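# Put the block into the white tray

## Task

Get the block resting on the bottom of the white tray; which face is down does not matter.

## Robot and tools

Robot: one arm on a tilted base. Its flange carries a V bracket with two parallel grippers. Gripper 1's fingers point along the hand's +z and close along its x. Gripper 2's fingers point along the hand's -x and close along its z. Its pad centre sits 223 mm along -x and 223 mm along -z from the reported hand point, at the same y. Its pads are always 25 mm wider apart than gripper 1's (75 mm fully open, never closer than 23 mm, so it cannot hold things 23 mm wide or less). Fingertips reach 17.5 mm past each pad centre. A block juts 93 mm toward -y beside gripper 1. All commanded poses belong to gripper 1's pad centre. Turning the bracket swings the level gripper round, so watch that it clears the table, the parts and the arm.

Frames: poses, velocities, targets and camera poses are given in the arm's base frame. The base sits at (0, 0, +0.303) m in the scene frame (origin on the table top below it, +z up). The base is tilted: true up, in base coordinates, is (-0.380, -0.013, +0.925), so straight down is not simply -z. Reported positions may be off by a few cm.

Row format (used by both execute_actions and move): 12 numbers, each in [-1, 1], for the single arm: dx, dy, dz, rx, ry, rz, position_1, position_2, force_limit_1, force_limit_2, speed_1, speed_2. The first six are an offset, not a pose. They count from the Hand target, along the base frame's axes. 1.0 equals 0.6 m of travel or 180 degrees of turn. rx, ry, rz form one rotation vector, turning about the Hand target's position. The last six are absolute tool settings and are resent every row; repeat your previous values to leave the grippers unchanged (0 is a real command). Position: +1 is open (50 mm), about -0.65 is pads touching, -1 squeezes until stopped. Force_limit: -1 is about 20 N, 0 about 102 N, +1 about 185 N per pad. Speed: -1 is 20 mm/s, 0 is 85, +1 is 150. All six begin at +1.

execute_actions: argument actions, a list of actions. Each action is a table of up to 15 rows, one row per 1/30 s step; a short table holds its final row to fill 15 steps. Every row in an action is measured from the Hand target at that action's start, and each new action starts from the current Hand target, so repeating an offset keeps moving. Optional cameras: a list of names (cam_head_left, cam_head_right, cam_wrist) or ["all"] or []. Images come back only for an empty actions list or when requested.

move: target is one row or a list of up to 15 rows, all offsets from the same starting Hand target. speed: top path speed in m/s, 0.002 to 3.6 (default 0.25), one value or one per target; turning is capped at twice that in rad/s. blend: corner rounding in m for lists (0 means stop at each). stop_force: in N, 3 to 120; the path halts when the wrist sensor feels that much push against the direction of travel; use it slowly for touching down, omit it when backing off a contact, and do not trust it during turns. zero: with stop_force, true takes a fresh sensor zero first, false keeps the old one. blocking=false returns after about 0.5 s while the move continues (not allowed with stop_force). cameras as above. The result adds a move: line: done (settled within 3 mm and 2 degrees), off_target, moving, held or fault, plus which limits acted (paced = pose clipped, held = steps withheld). Done does not prove nothing was touched.

wait: seconds 0 to 10; the arm keeps its last command. stop: brakes a running move. zoom_image: camera name plus region [x0, y0, x1, y1] in pixels, at most 504 each way, from the latest image of that camera. zero_wrist_force: no arguments; tares the wrist sensor. finished_scene: scene = the current scene number; ends it irreversibly, so call it alone only once the block lies in the tray.

Reading results: end_effector_position (m) and end_effector_quat_wxyz in the base frame; Hand target is the last commanded pose after clipping, and the next offsets start from it. The hand often rests a bit short; resend the gap as an offset. position_measured (gripper 1, gripper 2) is in counts: opening is about (250 - counts) x 0.202 mm, plus 25 mm for gripper 2. object_status per gripper: 0 moving, 1 blocked while opening, 2 blocked while closing (a grasp), 3 reached the command or pads met (likely empty). Wrist force and torque are in the hand's own axes; forces from a surface show as pushing into the arm. Joint torques include the arm's weight.

Cautions: orientation commands are clipped to 32 degrees from the current orientation per step. The arm is stiff: aiming even slightly beyond a firm contact can trigger a fault, and about 150 N on the arm, or too much joint torque (wrist joints 25.7 N m), stops it for 10 s. Fast moves overshoot and hit harder. Avoid paths near the arm's own base. Long stretches, heavy holding or pushing at unreachable poses heat the motors; MOTOR HOT warns, and overheating brakes the arm for 30 s or more. Never let the block fall off the table, drop it from height, or release it while it is moving; lower it gently onto the tray floor before opening. Objects may occasionally get nudged by outside pushes.

Each tool is called after ">>>" by a JSON object that holds its "method" and its "body".

## Session

>>> {"method": "execute_actions", "body": {"actions": []}}

Scene clock: 0.00 s.
end_effector_position=(+0.5965, +0.3307, +0.2258) position_measured=(+3, +3) object_status=(+3, +3) end_effector_quat_wxyz=(-0.067, +0.313, -0.443, +0.837)
Joint positions: [0.71 -0.463 1.394 -4.01 -2.501 2.523]
Joint velocities: within noise
Joint torques (N m): no reading
Wrist force (N): no reading
Wrist torque (N m): no reading
Wrist force, peak (N): no reading
Hand target: +0.5965, +0.3307, +0.2258; -0.067, +0.313, -0.443, +0.837
Tool commands: gripper/position_1=+1.0 gripper/position_2=+1.0 gripper/force_limit_1=+1.0 gripper/force_limit_2=+1.0 gripper/speed_1=+1.0 gripper/speed_2=+1.0

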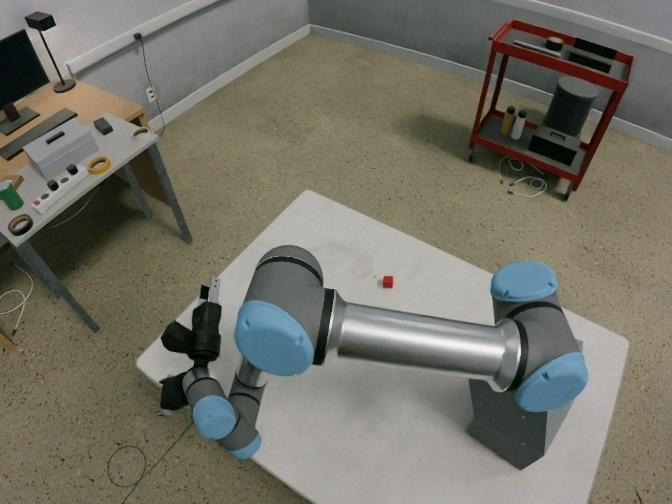

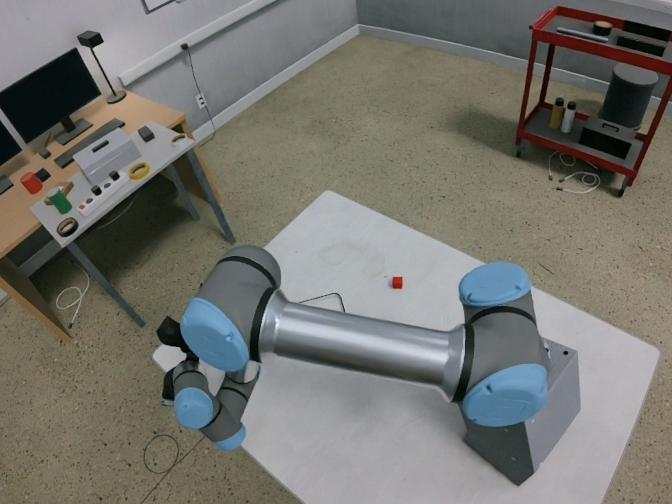

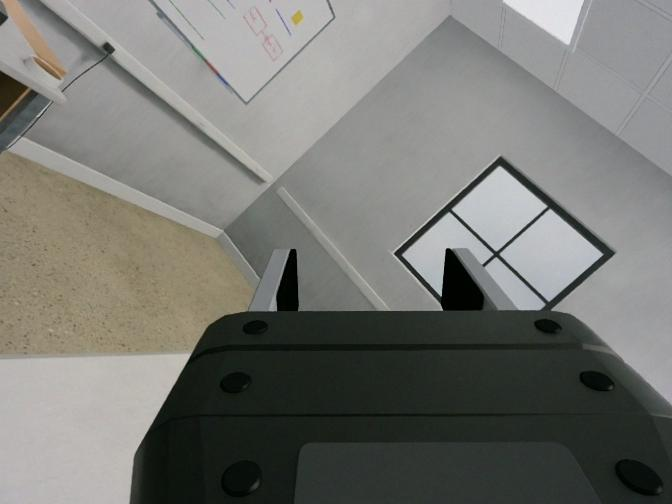

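>>> {"method": "zoom_image", "body": {"camera": "cam_head_left", "region": [120, 180, 624, 504]}}

>>> {"method": "zoom_image", "body": {"camera": "cam_head_right", "region": [150, 180, 654, 504]}}

Scaled by 1.000.

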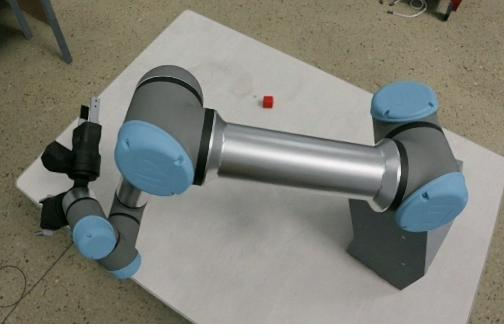

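Scaled by 1.000.

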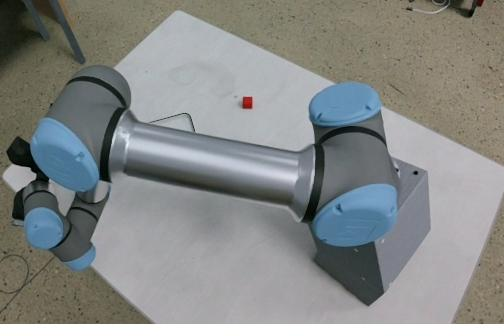

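>>> {"method": "move", "body": {"target": [[-0.1222,-0.1228,0.2002,0,0,0,1,1,1,1,1,1],[-0.2578,-0.4925,0.0310,0.6751,0.0370,-0.0827,1,1,1,1,1,1]], "speed": 0.35, "blend": [0.05,0], "cameras": ["all"]}}

Scene clock: 11.80 s.
end_effector_position=(+0.4417, +0.0352, +0.2444) position_measured=(+3, +3) object_status=(+3, +3) end_effector_quat_wxyz=(+0.194, -0.084, +0.977, -0.009)
Joint positions: [-0.421 -1.941 2.374 -3.114 -1.057 4.418]
Joint torques (N m): [-6.16 -15.44 -35.61 -7.9 2.82 -0.27]
Wrist force (N): [1.0 -3.4 2.0]
Wrist torque (N m): [-0.41 -1.16 -0.31]
Wrist force, peak (N): [2.0 -7.9 2.3]
Hand target: +0.4418, +0.0352, +0.2444; +0.194, -0.084, +0.977, -0.009
Off the commanded pose: 0.000 m, 0 deg.
move: done

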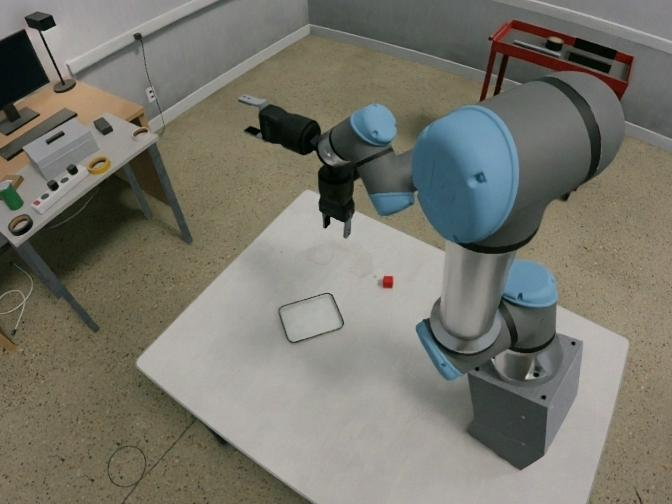

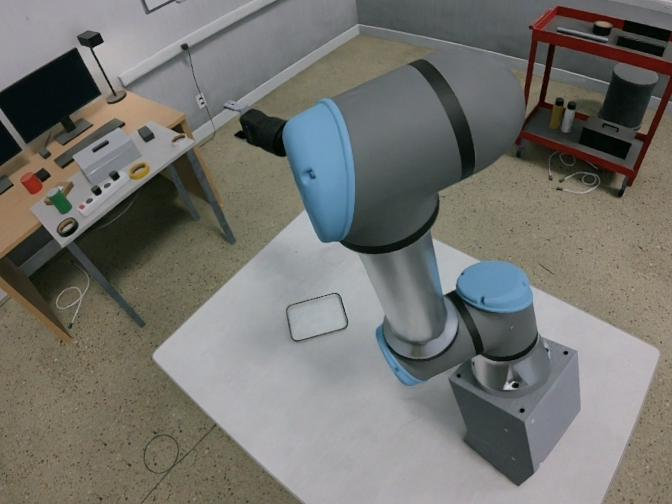

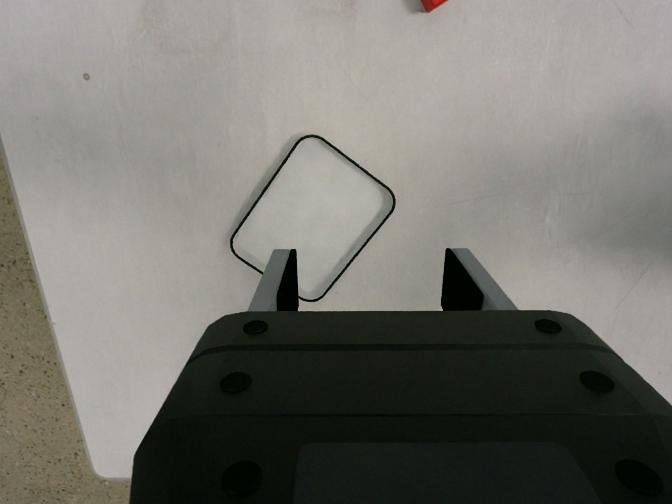

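>>> {"method": "zoom_image", "body": {"camera": "cam_wrist", "region": [200, 100, 452, 320]}}

>>> {"method": "zoom_image", "body": {"camera": "cam_head_left", "region": [250, 200, 450, 360]}}

Scaled by 2.000.

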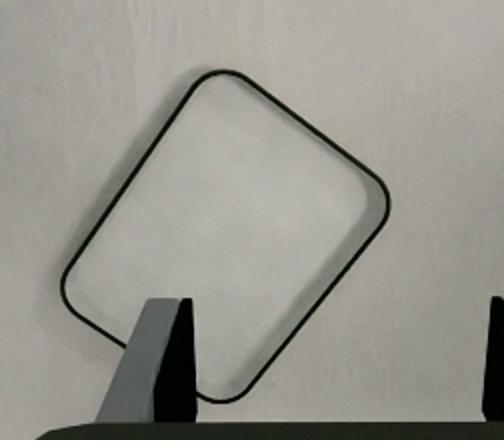

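Scaled by 2.520.

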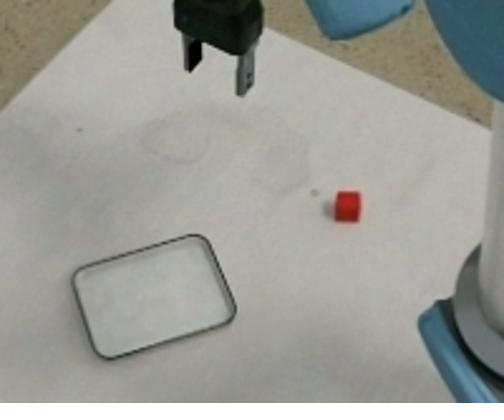

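>>> {"method": "move", "body": {"target": [-0.0943,-0.1869,-0.0416,0,0,0,1,1,1,1,1,1], "speed": 0.25, "cameras": ["all"]}}

Scene clock: 14.73 s.
end_effector_position=(+0.3852, -0.0769, +0.2196) position_measured=(+3, +3) object_status=(+3, +3) end_effector_quat_wxyz=(+0.194, -0.084, +0.977, -0.009)
Joint positions: [-0.974 -2.168 2.499 -2.711 -0.595 3.989]
Joint torques (N m): [-3.69 -0.54 -26.05 -3.82 1.3 -0.42]
Wrist force (N): [1.1 -3.5 2.2]
Wrist torque (N m): [-0.36 -1.19 -0.39]
Wrist force, peak (N): [4.2 -8.4 2.5]
Hand target: +0.3852, -0.0770, +0.2195; +0.194, -0.084, +0.977, -0.009
Off the commanded pose: 0.000 m, 0 deg.
move: done

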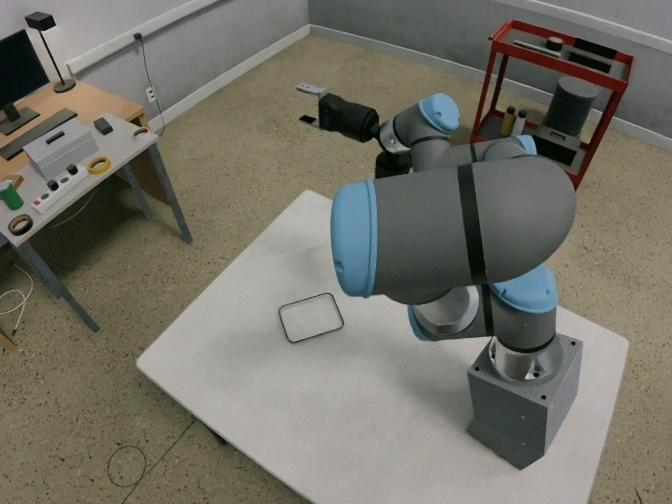

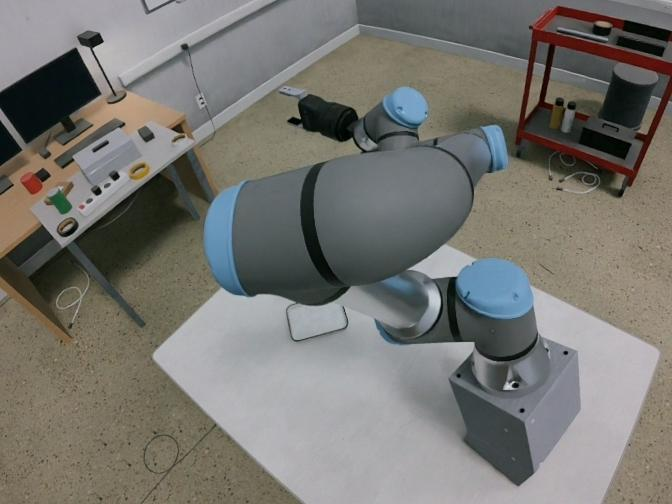

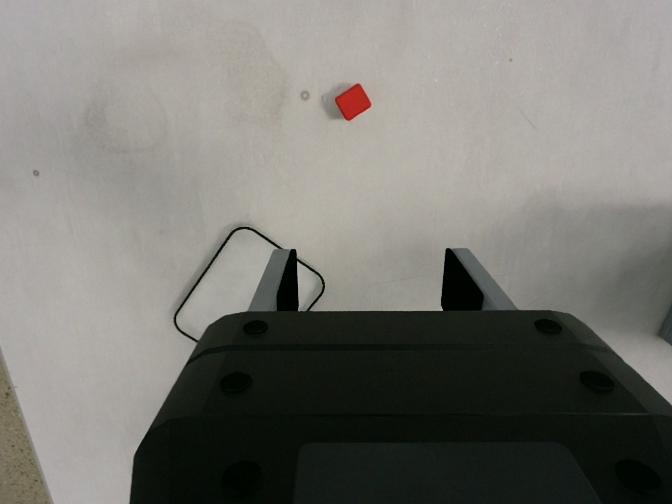

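>>> {"method": "zoom_image", "body": {"camera": "cam_wrist", "region": [160, 60, 412, 350]}}

>>> {"method": "zoom_image", "body": {"camera": "cam_wrist", "region": [300, 70, 400, 140]}}

Scaled by 1.738.

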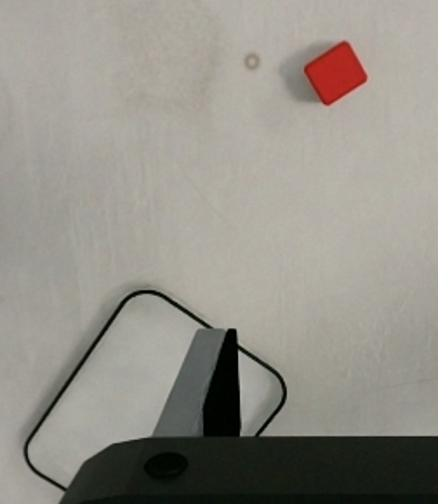

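Scaled by 5.040.

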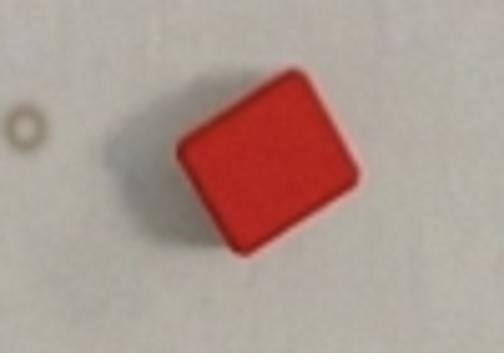

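>>> {"method": "move", "body": {"target": [0.0897,-0.0795,-0.1805,0,0,0,1,1,1,1,1,1], "speed": 0.25, "cameras": ["cam_wrist","cam_head_left","cam_head_right"]}}

>>> {"method": "zoom_image", "body": {"camera": "cam_wrist", "region": [300, 40, 500, 190]}}

Scene clock: 17.17 s.
end_effector_position=(+0.4390, -0.1246, +0.1112) position_measured=(+3, +3) object_status=(+3, +3) end_effector_quat_wxyz=(+0.194, -0.085, +0.977, -0.009)
Joint positions: [-0.91 -1.621 2.544 -3.363 -0.643 4.063]
Joint torques (N m): [-12.69 -16.42 -9 -7.11 4.2 -2.17]
Wrist force (N): [0.9 -3.3 2.1]
Wrist torque (N m): [-0.38 -1.14 -0.32]
Wrist force, peak (N): [1.5 -6.0 7.4]
Hand target: +0.4390, -0.1247, +0.1112; +0.194, -0.084, +0.977, -0.009
Off the commanded pose: 0.000 m, 0 deg.
move: done

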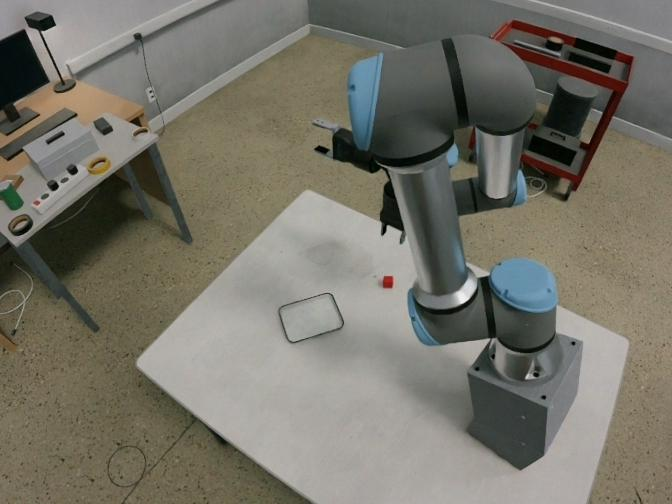

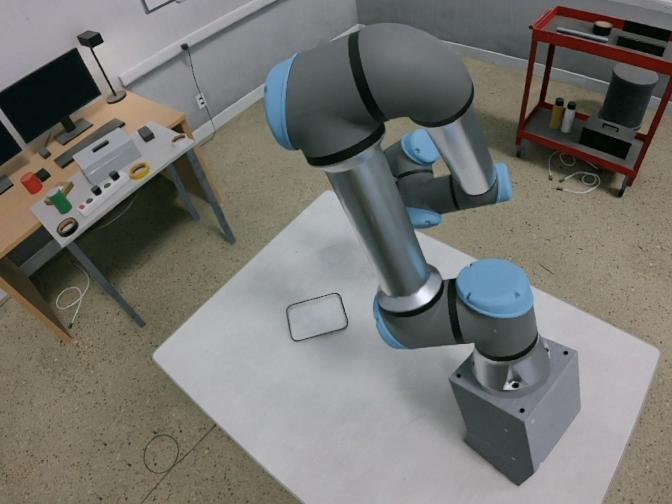

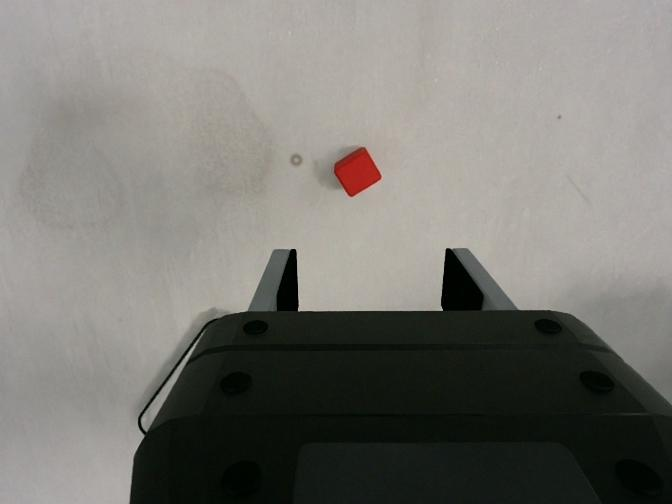

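Scaled by 2.520.

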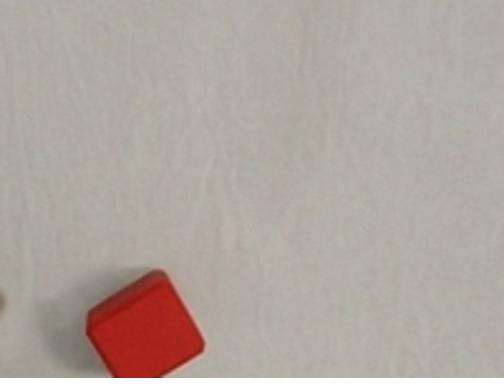

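>>> {"method": "zoom_image", "body": {"camera": "cam_wrist", "region": [280, 130, 400, 210]}}

Scaled by 4.200.

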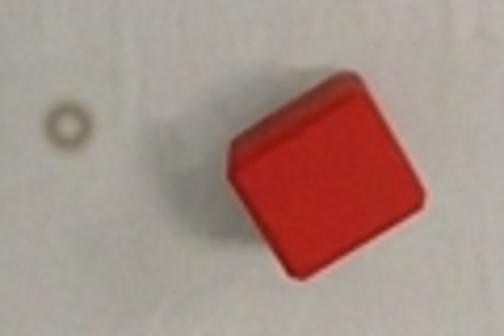

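>>> {"method": "move", "body": {"target": [-0.0491,-0.1669,0.1937,0,0,0,1,1,1,1,1,1], "speed": 0.25, "cameras": ["cam_wrist"]}}

>>> {"method": "zoom_image", "body": {"camera": "cam_wrist", "region": [280, 190, 400, 270]}}

>>> {"method": "zoom_image", "body": {"camera": "cam_wrist", "region": [240, 230, 480, 330]}}

Scene clock: 21.57 s.
end_effector_position=(+0.4096, -0.2248, +0.2274) position_measured=(+3, +3) object_status=(+3, +3) end_effector_quat_wxyz=(+0.194, -0.084, +0.977, -0.009)
Joint positions: [-1.166 -1.877 2.28 -2.529 -0.473 3.695]
Joint torques (N m): [5.72 -10.14 -32 -3.13 0.41 1.11]
Wrist force (N): [1.2 -3.7 2.1]
Wrist torque (N m): [-0.39 -1.19 -0.41]
Wrist force, peak (N): [0.9 -7.7 -2.7]
Hand target: +0.4096, -0.2248, +0.2274; +0.194, -0.084, +0.977, -0.009
Off the commanded pose: 0.000 m, 0 deg.
move: done
Images, in order (width x height): cam_wrist 672x504.

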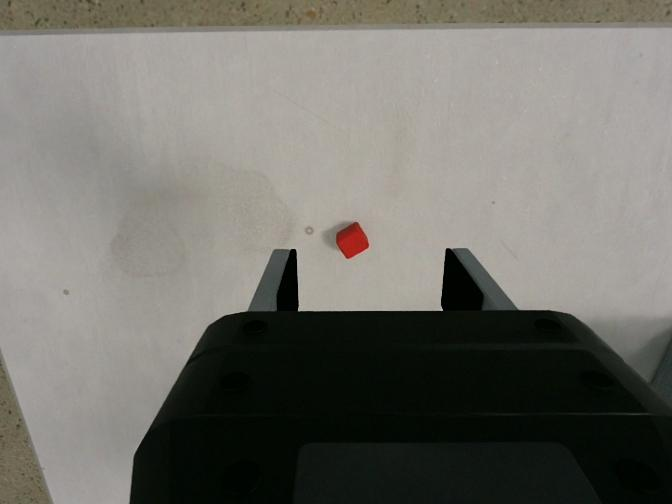

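Scaled by 4.200.

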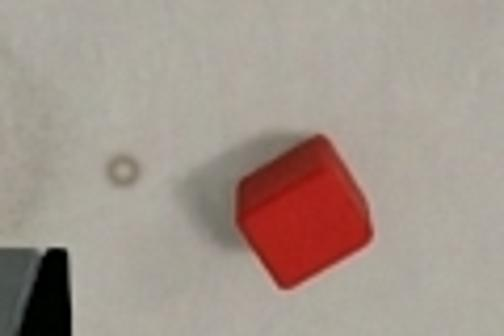

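Scaled by 2.100.

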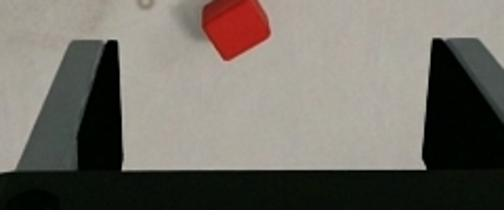

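>>> {"method": "zoom_image", "body": {"camera": "cam_wrist", "region": [235, 235, 325, 325]}}

>>> {"method": "zoom_image", "body": {"camera": "cam_wrist", "region": [425, 235, 525, 325]}}

>>> {"method": "zoom_image", "body": {"camera": "cam_wrist", "region": [30, 250, 130, 330]}}

Scaled by 5.600.

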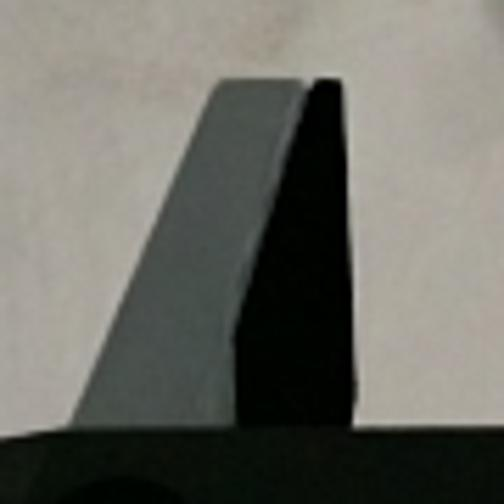

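Scaled by 5.040.

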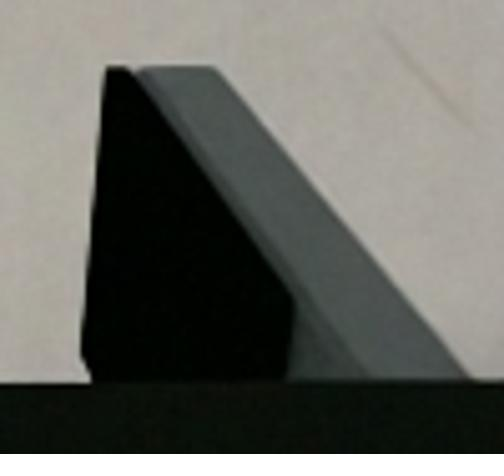

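Scaled by 5.040.

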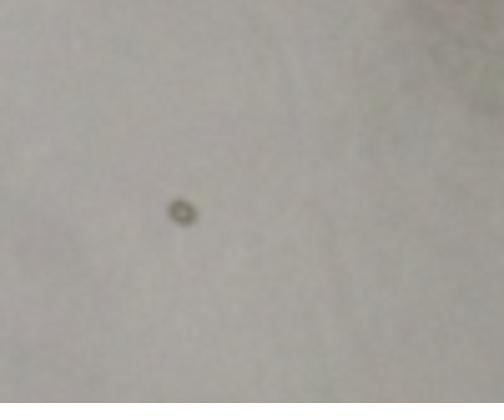

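>>> {"method": "move", "body": {"target": [0.1177,0.1610,-0.3822,-0.0684,-0.0024,0.1659,1,1,1,1,1,1], "speed": 0.3, "cameras": ["all"]}}

>>> {"method": "zoom_image", "body": {"camera": "cam_wrist", "region": [280, 170, 460, 310]}}

Scene clock: 29.77 s.
end_effector_position=(+0.4802, -0.1282, -0.0019) position_measured=(+3, +3) object_status=(+3, +3) end_effector_quat_wxyz=(+0.183, -0.353, +0.915, -0.063)
Joint positions: [-0.843 -1.326 2.501 -3.047 -0.489 3.202]
Joint torques (N m): [-12.38 -21.92 -1.55 -3.64 5.36 -2.33]
Wrist force (N): [0.8 -3.4 2.0]
Wrist torque (N m): [-0.38 -1.13 -0.37]
Wrist force, peak (N): [0.5 -7.2 -3.0]
Hand target: +0.4802, -0.1282, -0.0019; +0.183, -0.353, +0.915, -0.063
Off the commanded pose: 0.000 m, 0 deg.
move: done

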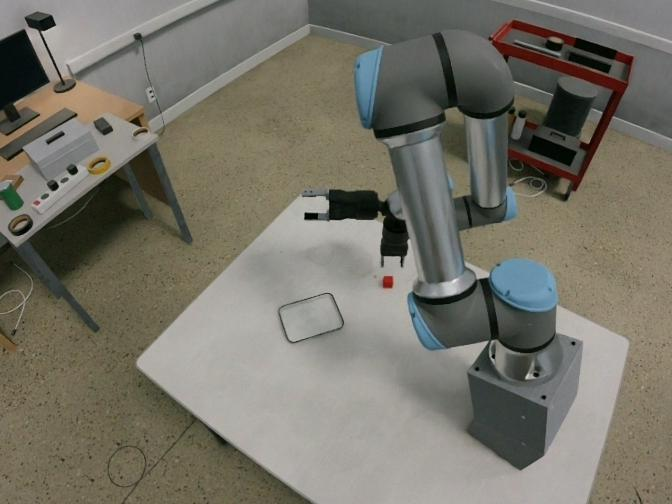

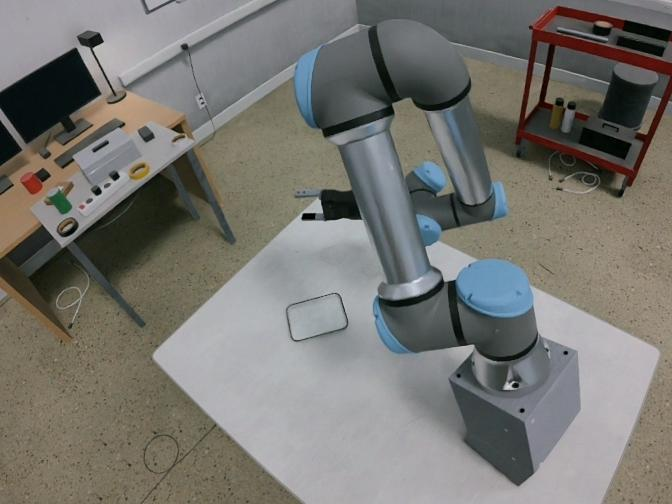

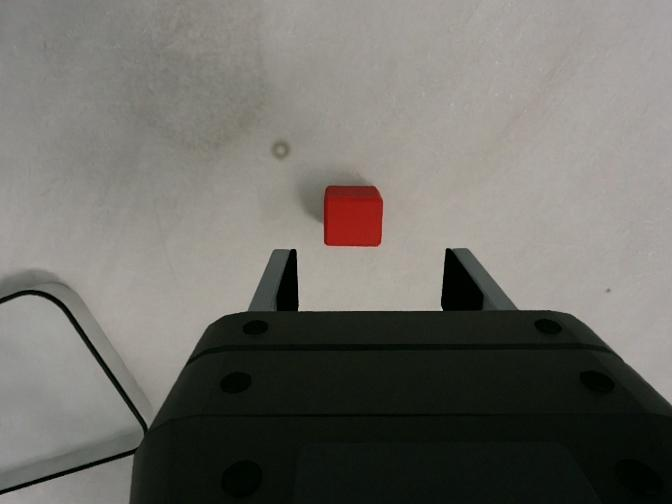

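Scaled by 2.800.

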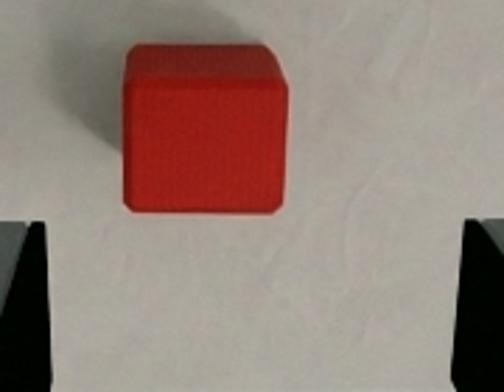

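>>> {"method": "move", "body": {"target": [0.0560,0.0068,-0.1300,0,0,0,1,1,1,1,1,1], "speed": 0.15, "cameras": ["cam_wrist"]}}

>>> {"method": "zoom_image", "body": {"camera": "cam_wrist", "region": [280, 230, 460, 310]}}

Scene clock: 31.70 s.
end_effector_position=(+0.5138, -0.1241, -0.0799) position_measured=(+3, +3) object_status=(+3, +3) end_effector_quat_wxyz=(+0.183, -0.353, +0.915, -0.063)
Joint positions: [-0.769 -0.967 2.416 -3.447 -0.515 3.347]
Joint torques (N m): [-16.5 -27.43 4.57 -5.26 5.3 -2.16]
Wrist force (N): [0.9 -3.3 2.3]
Wrist torque (N m): [-0.35 -1.14 -0.34]
Wrist force, peak (N): [1.1 -3.1 6.2]
Hand target: +0.5138, -0.1241, -0.0799; +0.183, -0.353, +0.915, -0.063
Off the commanded pose: 0.000 m, 0 deg.
move: done
Images, in order (width x height): cam_wrist 672x504.

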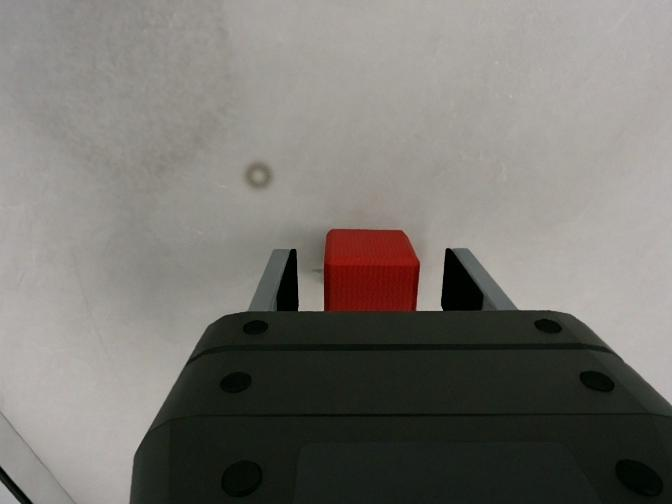

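Scaled by 2.800.

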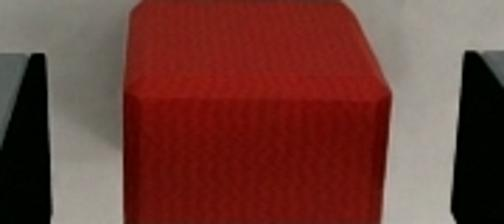

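>>> {"method": "move", "body": {"target": [0.01587,0.00056,-0.03852,0,0,0,1,1,1,1,1,1], "speed": 0.01, "stop_force": 5, "cameras": ["cam_wrist"]}}

Scene clock: 35.13 s.
end_effector_position=(+0.5203, -0.1239, -0.0957) position_measured=(+3, +3) object_status=(+3, +3) end_effector_quat_wxyz=(+0.183, -0.353, +0.915, -0.063)
Joint positions: [-0.757 -0.904 2.391 -3.504 -0.52 3.369]
Joint torques (N m): [-15.66 -47.89 8.28 -6.68 4.58 -2.15]
Wrist force (N): [1.3 -3.5 2.4]
Wrist torque (N m): [-0.42 -1.21 -0.34]
Wrist force, peak (N): [9.1 8.9 -51.7]
Hand target: +0.5203, -0.1239, -0.0957; +0.183, -0.353, +0.915, -0.063 (not the last commanded pose)
Off the commanded pose: 0.008 m, 0 deg.
move: contact
Images, in order (width x height): cam_wrist 672x504.

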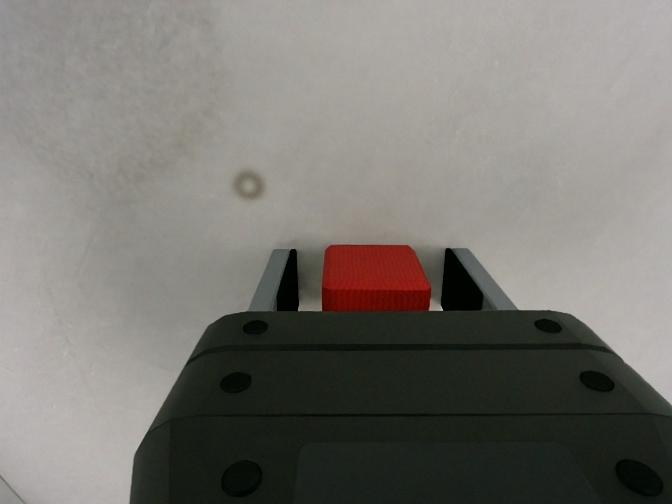

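>>> {"method": "move", "body": {"target": [[-0.0022,-0.0001,0.0054,0,0,0,1,1,-0.8,1,-0.5,1],[-0.0022,-0.0001,0.0054,0,0,0,-1,1,-0.8,1,-0.5,1],[-0.0508,-0.0018,0.1233,0,0,0,-1,1,-0.8,1,-0.5,1]], "speed": [0.05,0.05,0.25], "cameras": ["all"]}}

Scene clock: 38.37 s.
end_effector_position=(+0.4898, -0.1250, -0.0217) position_measured=(+105, +3) object_status=(+2, +3) end_effector_quat_wxyz=(+0.183, -0.353, +0.915, -0.063)
Joint positions: [-0.817 -1.225 2.487 -3.18 -0.497 3.255]
Joint torques (N m): [7.65 -42.36 -8.92 -3.98 1.19 2.06]
Wrist force (N): [1.3 -3.2 2.4]
Wrist torque (N m): [-0.33 -1.22 -0.37]
Wrist force, peak (N): [1.4 -3.5 6.7]
Hand target: +0.4898, -0.1250, -0.0217; +0.183, -0.353, +0.915, -0.063
Off the commanded pose: 0.000 m, 0 deg.
move: done

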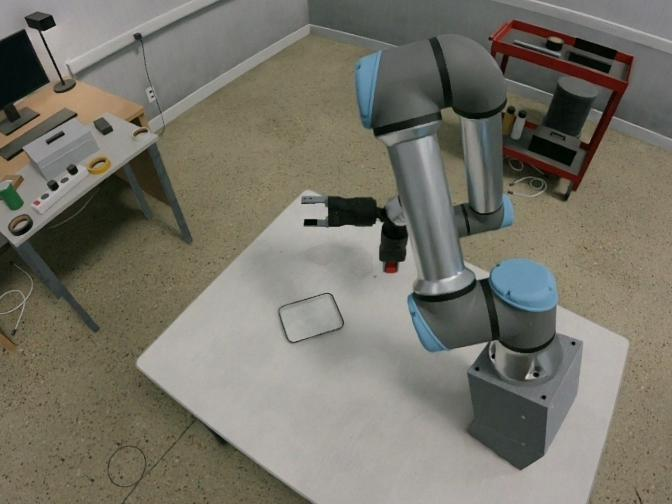

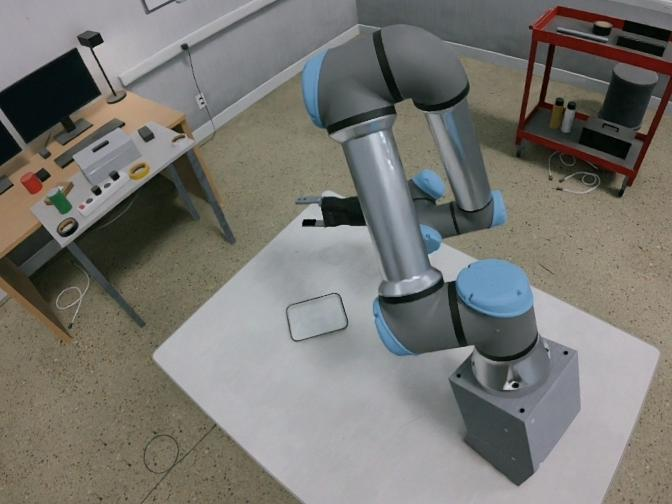

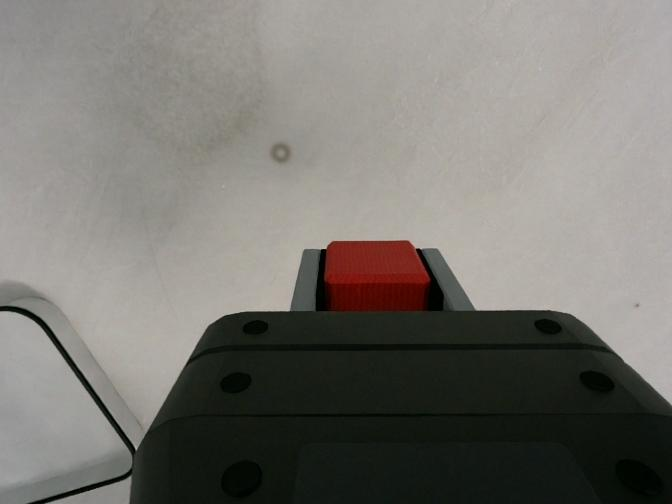

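>>> {"method": "move", "body": {"target": [0.1260,0.4058,0.0578,0,0,0,-1,1,-0.8,1,-0.5,1], "speed": 0.3, "cameras": ["all"]}}

>>> {"method": "zoom_image", "body": {"camera": "cam_head_left", "region": [250, 220, 400, 360]}}

Scene clock: 40.20 s.
end_effector_position=(+0.5654, +0.1184, +0.0129) position_measured=(+105, +3) object_status=(+2, +3) end_effector_quat_wxyz=(+0.183, -0.353, +0.915, -0.063)
Joint positions: [-0.144 -1.082 2.268 -3.741 -0.944 4.064]
Joint torques (N m): [15.43 -53.71 -7.77 -8.05 1.36 1.16]
Wrist force (N): [1.3 -3.6 2.2]
Wrist torque (N m): [-0.45 -1.21 -0.29]
Wrist force, peak (N): [6.5 -7.1 2.5]
Hand target: +0.5654, +0.1185, +0.0130; +0.183, -0.353, +0.915, -0.063
Off the commanded pose: 0.000 m, 0 deg.
move: done

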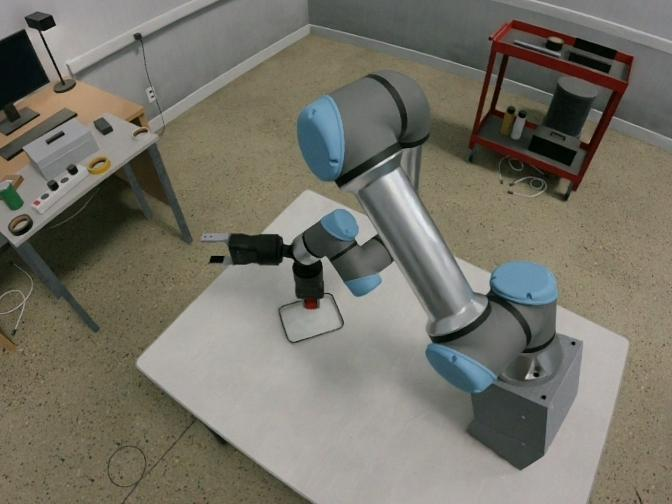

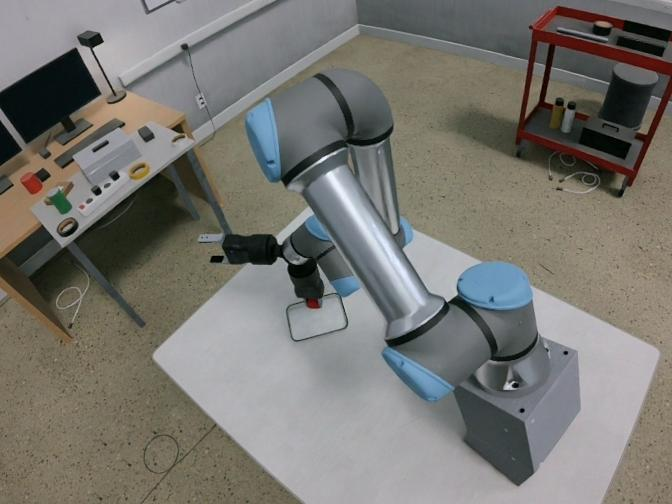

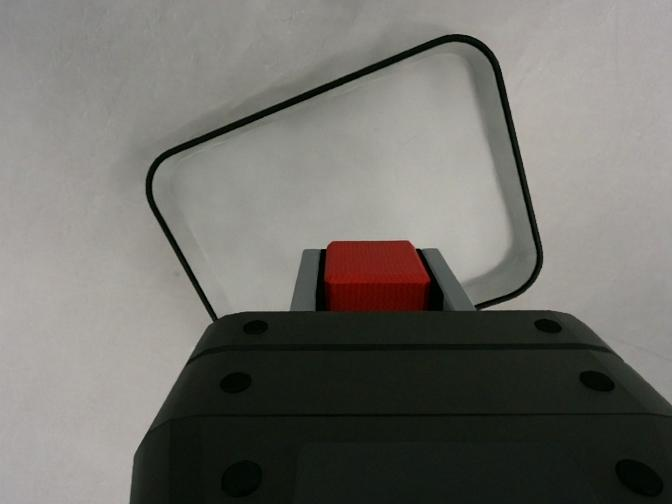

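Scaled by 3.360.

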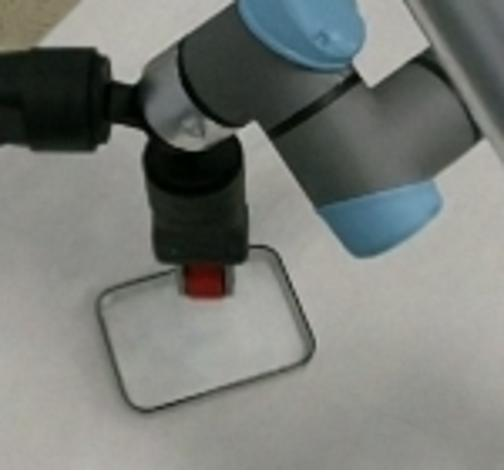

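>>> {"method": "move", "body": {"target": [0.0336,0.0012,-0.0817,0,0,0,-1,1,-0.8,1,-0.5,1], "speed": 0.15}}

>>> {"method": "move", "body": {"target": [0.0184,0.0006,-0.0447,0,0,0,-1,1,-0.8,1,-0.5,1], "speed": 0.008, "stop_force": 4, "cameras": ["all"]}}

Scene clock: 41.63 s.
end_effector_position=(+0.5856, +0.1193, -0.0360) position_measured=(+105, +3) object_status=(+2, +3) end_effector_quat_wxyz=(+0.183, -0.353, +0.915, -0.063)
Joint positions: [-0.135 -0.922 2.205 -3.841 -0.952 4.07]
Joint torques (N m): [2.32 -42.33 3.63 -4.72 2.04 0.57]
Wrist force (N): [1.4 -3.3 2.3]
Wrist torque (N m): [-0.32 -1.23 -0.39]
Wrist force, peak (N): [1.6 -3.3 5.8]
Hand target: +0.5856, +0.1192, -0.0361; +0.183, -0.353, +0.915, -0.063
Off the commanded pose: 0.000 m, 0 deg.
move: done

Scene clock: 45.13 s.
end_effector_position=(+0.5935, +0.1195, -0.0555) position_measured=(+105, +3) object_status=(+2, +3) end_effector_quat_wxyz=(+0.183, -0.353, +0.915, -0.063)
Joint positions: [-0.132 -0.861 2.175 -3.874 -0.954 4.072]
Joint torques (N m): [2.74 -55.13 5.48 -4.4 1.31 -2.37]
Wrist force (N): [1.3 -3.4 1.6]
Wrist torque (N m): [-0.35 -1.25 -0.39]
Wrist force, peak (N): [7.2 -0.3 -21.7]
Hand target: +0.5936, +0.1195, -0.0555; +0.183, -0.353, +0.915, -0.063 (not the last commanded pose)
Off the commanded pose: 0.008 m, 0 deg.
move: contact

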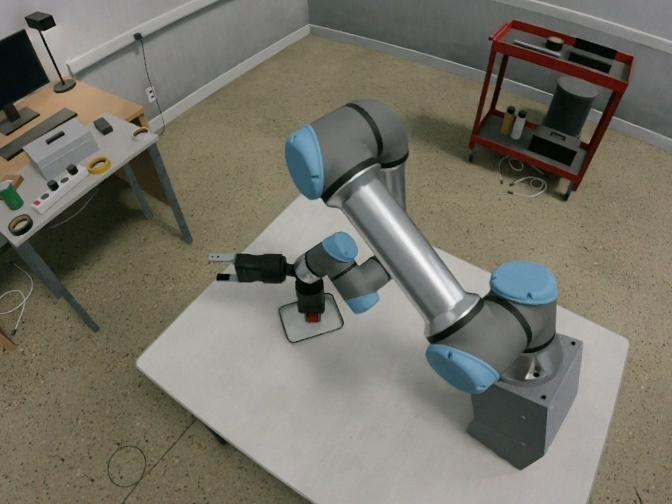

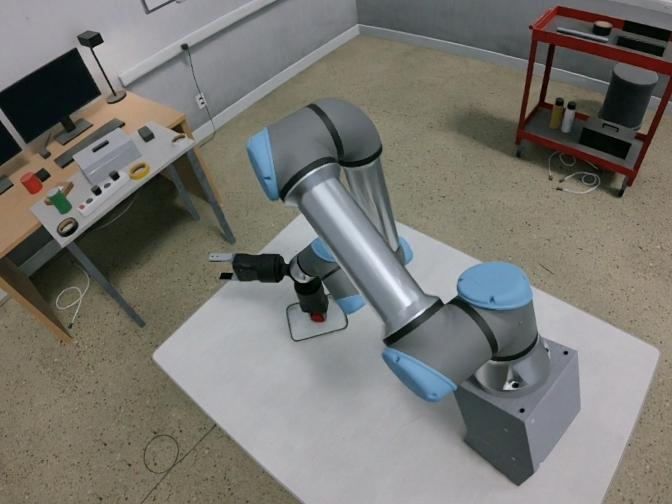

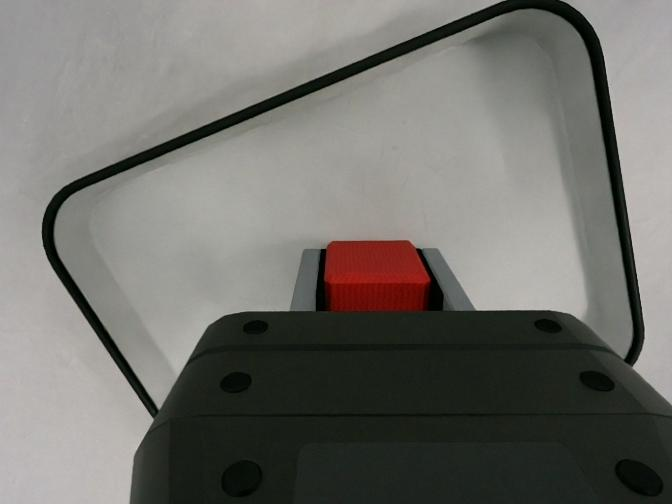

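>>> {"method": "move", "body": {"target": [[0,0,0,0,0,0,1,1,-0.8,1,-0.5,1],[-0.0762,-0.0027,0.1849,0,0,0,1,1,-0.8,1,-0.5,1]], "speed": [0.1,0.25], "cameras": ["all"]}}

Scene clock: 48.27 s.
end_effector_position=(+0.5479, +0.1178, +0.0553) position_measured=(+3, +3) object_status=(+3, +3) end_effector_quat_wxyz=(+0.183, -0.353, +0.915, -0.063)
Joint positions: [-0.152 -1.227 2.306 -3.631 -0.938 4.059]
Joint torques (N m): [15.17 -51.43 -17.11 -5.38 -0.41 1.82]
Wrist force (N): [1.6 -3.5 2.3]
Wrist torque (N m): [-0.42 -1.29 -0.30]
Wrist force, peak (N): [1.6 -3.3 8.0]
Hand target: +0.5478, +0.1179, +0.0554; +0.183, -0.353, +0.915, -0.063
Off the commanded pose: 0.000 m, 0 deg.
move: done

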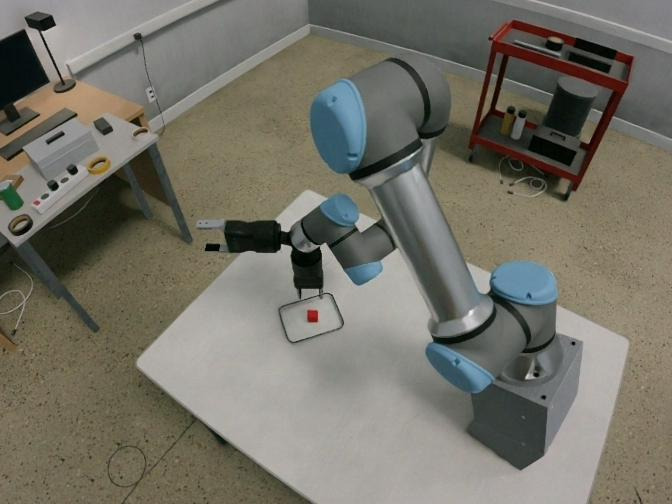

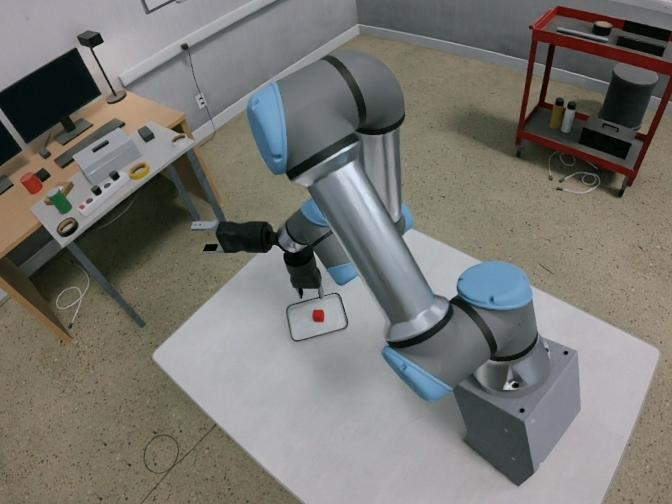

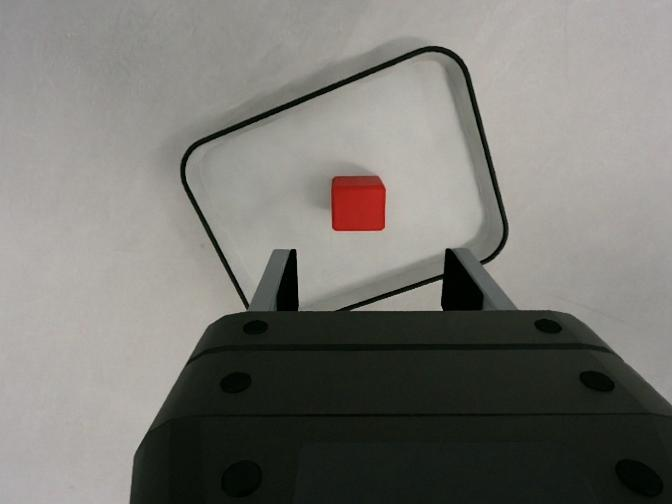

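>>> {"method": "zoom_image", "body": {"camera": "cam_head_left", "region": [250, 230, 390, 350]}}

>>> {"method": "zoom_image", "body": {"camera": "cam_head_right", "region": [260, 270, 380, 360]}}

>>> {"method": "zoom_image", "body": {"camera": "cam_head_left", "region": [120, 170, 340, 390]}}

>>> {"method": "zoom_image", "body": {"camera": "cam_head_right", "region": [140, 180, 360, 400]}}

>>> {"method": "zoom_image", "body": {"camera": "cam_head_left", "region": [440, 300, 640, 500]}}

>>> {"method": "zoom_image", "body": {"camera": "cam_head_right", "region": [440, 300, 672, 504]}}

Scaled by 3.600.

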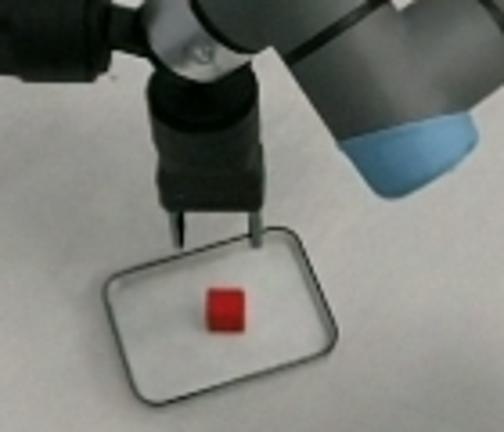

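Scaled by 4.200.

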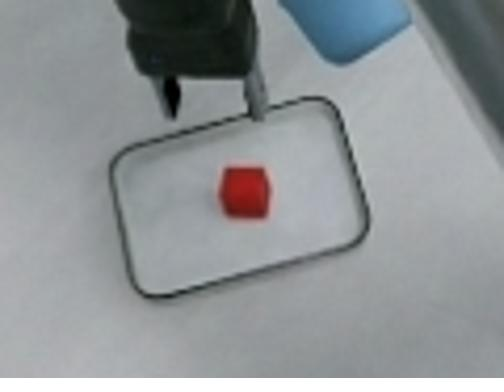

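Scaled by 2.291.

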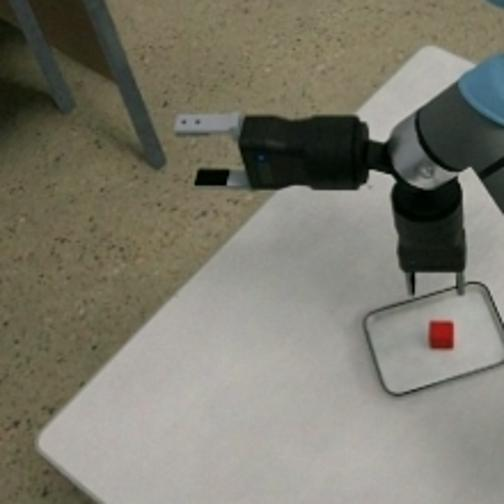

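Scaled by 2.291.

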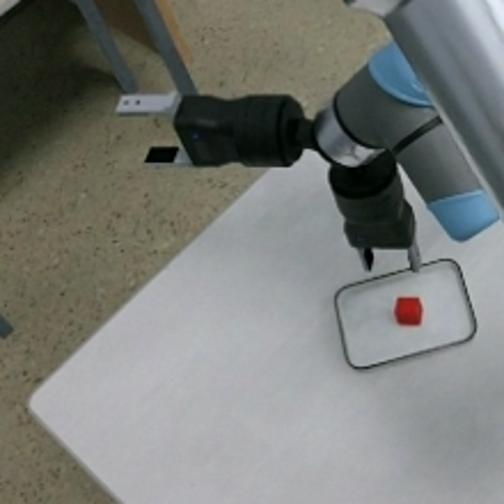

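Scaled by 2.520.

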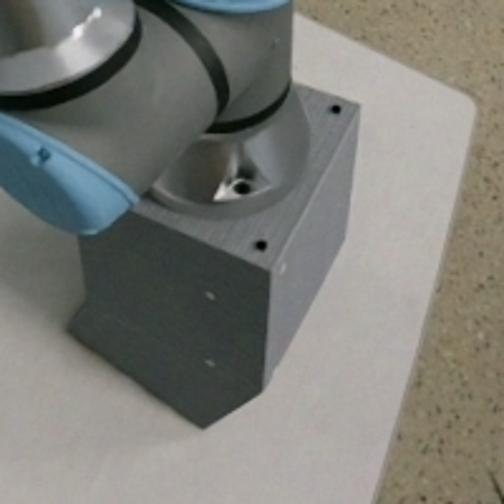

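Scaled by 2.172.

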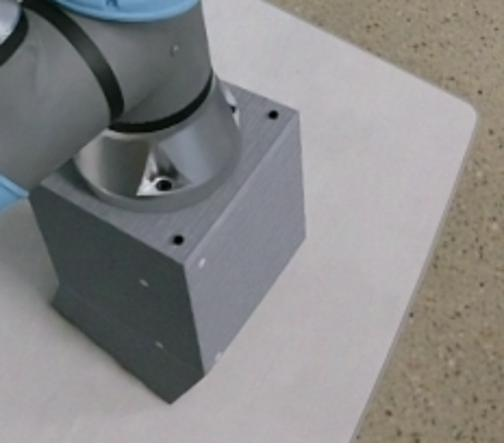

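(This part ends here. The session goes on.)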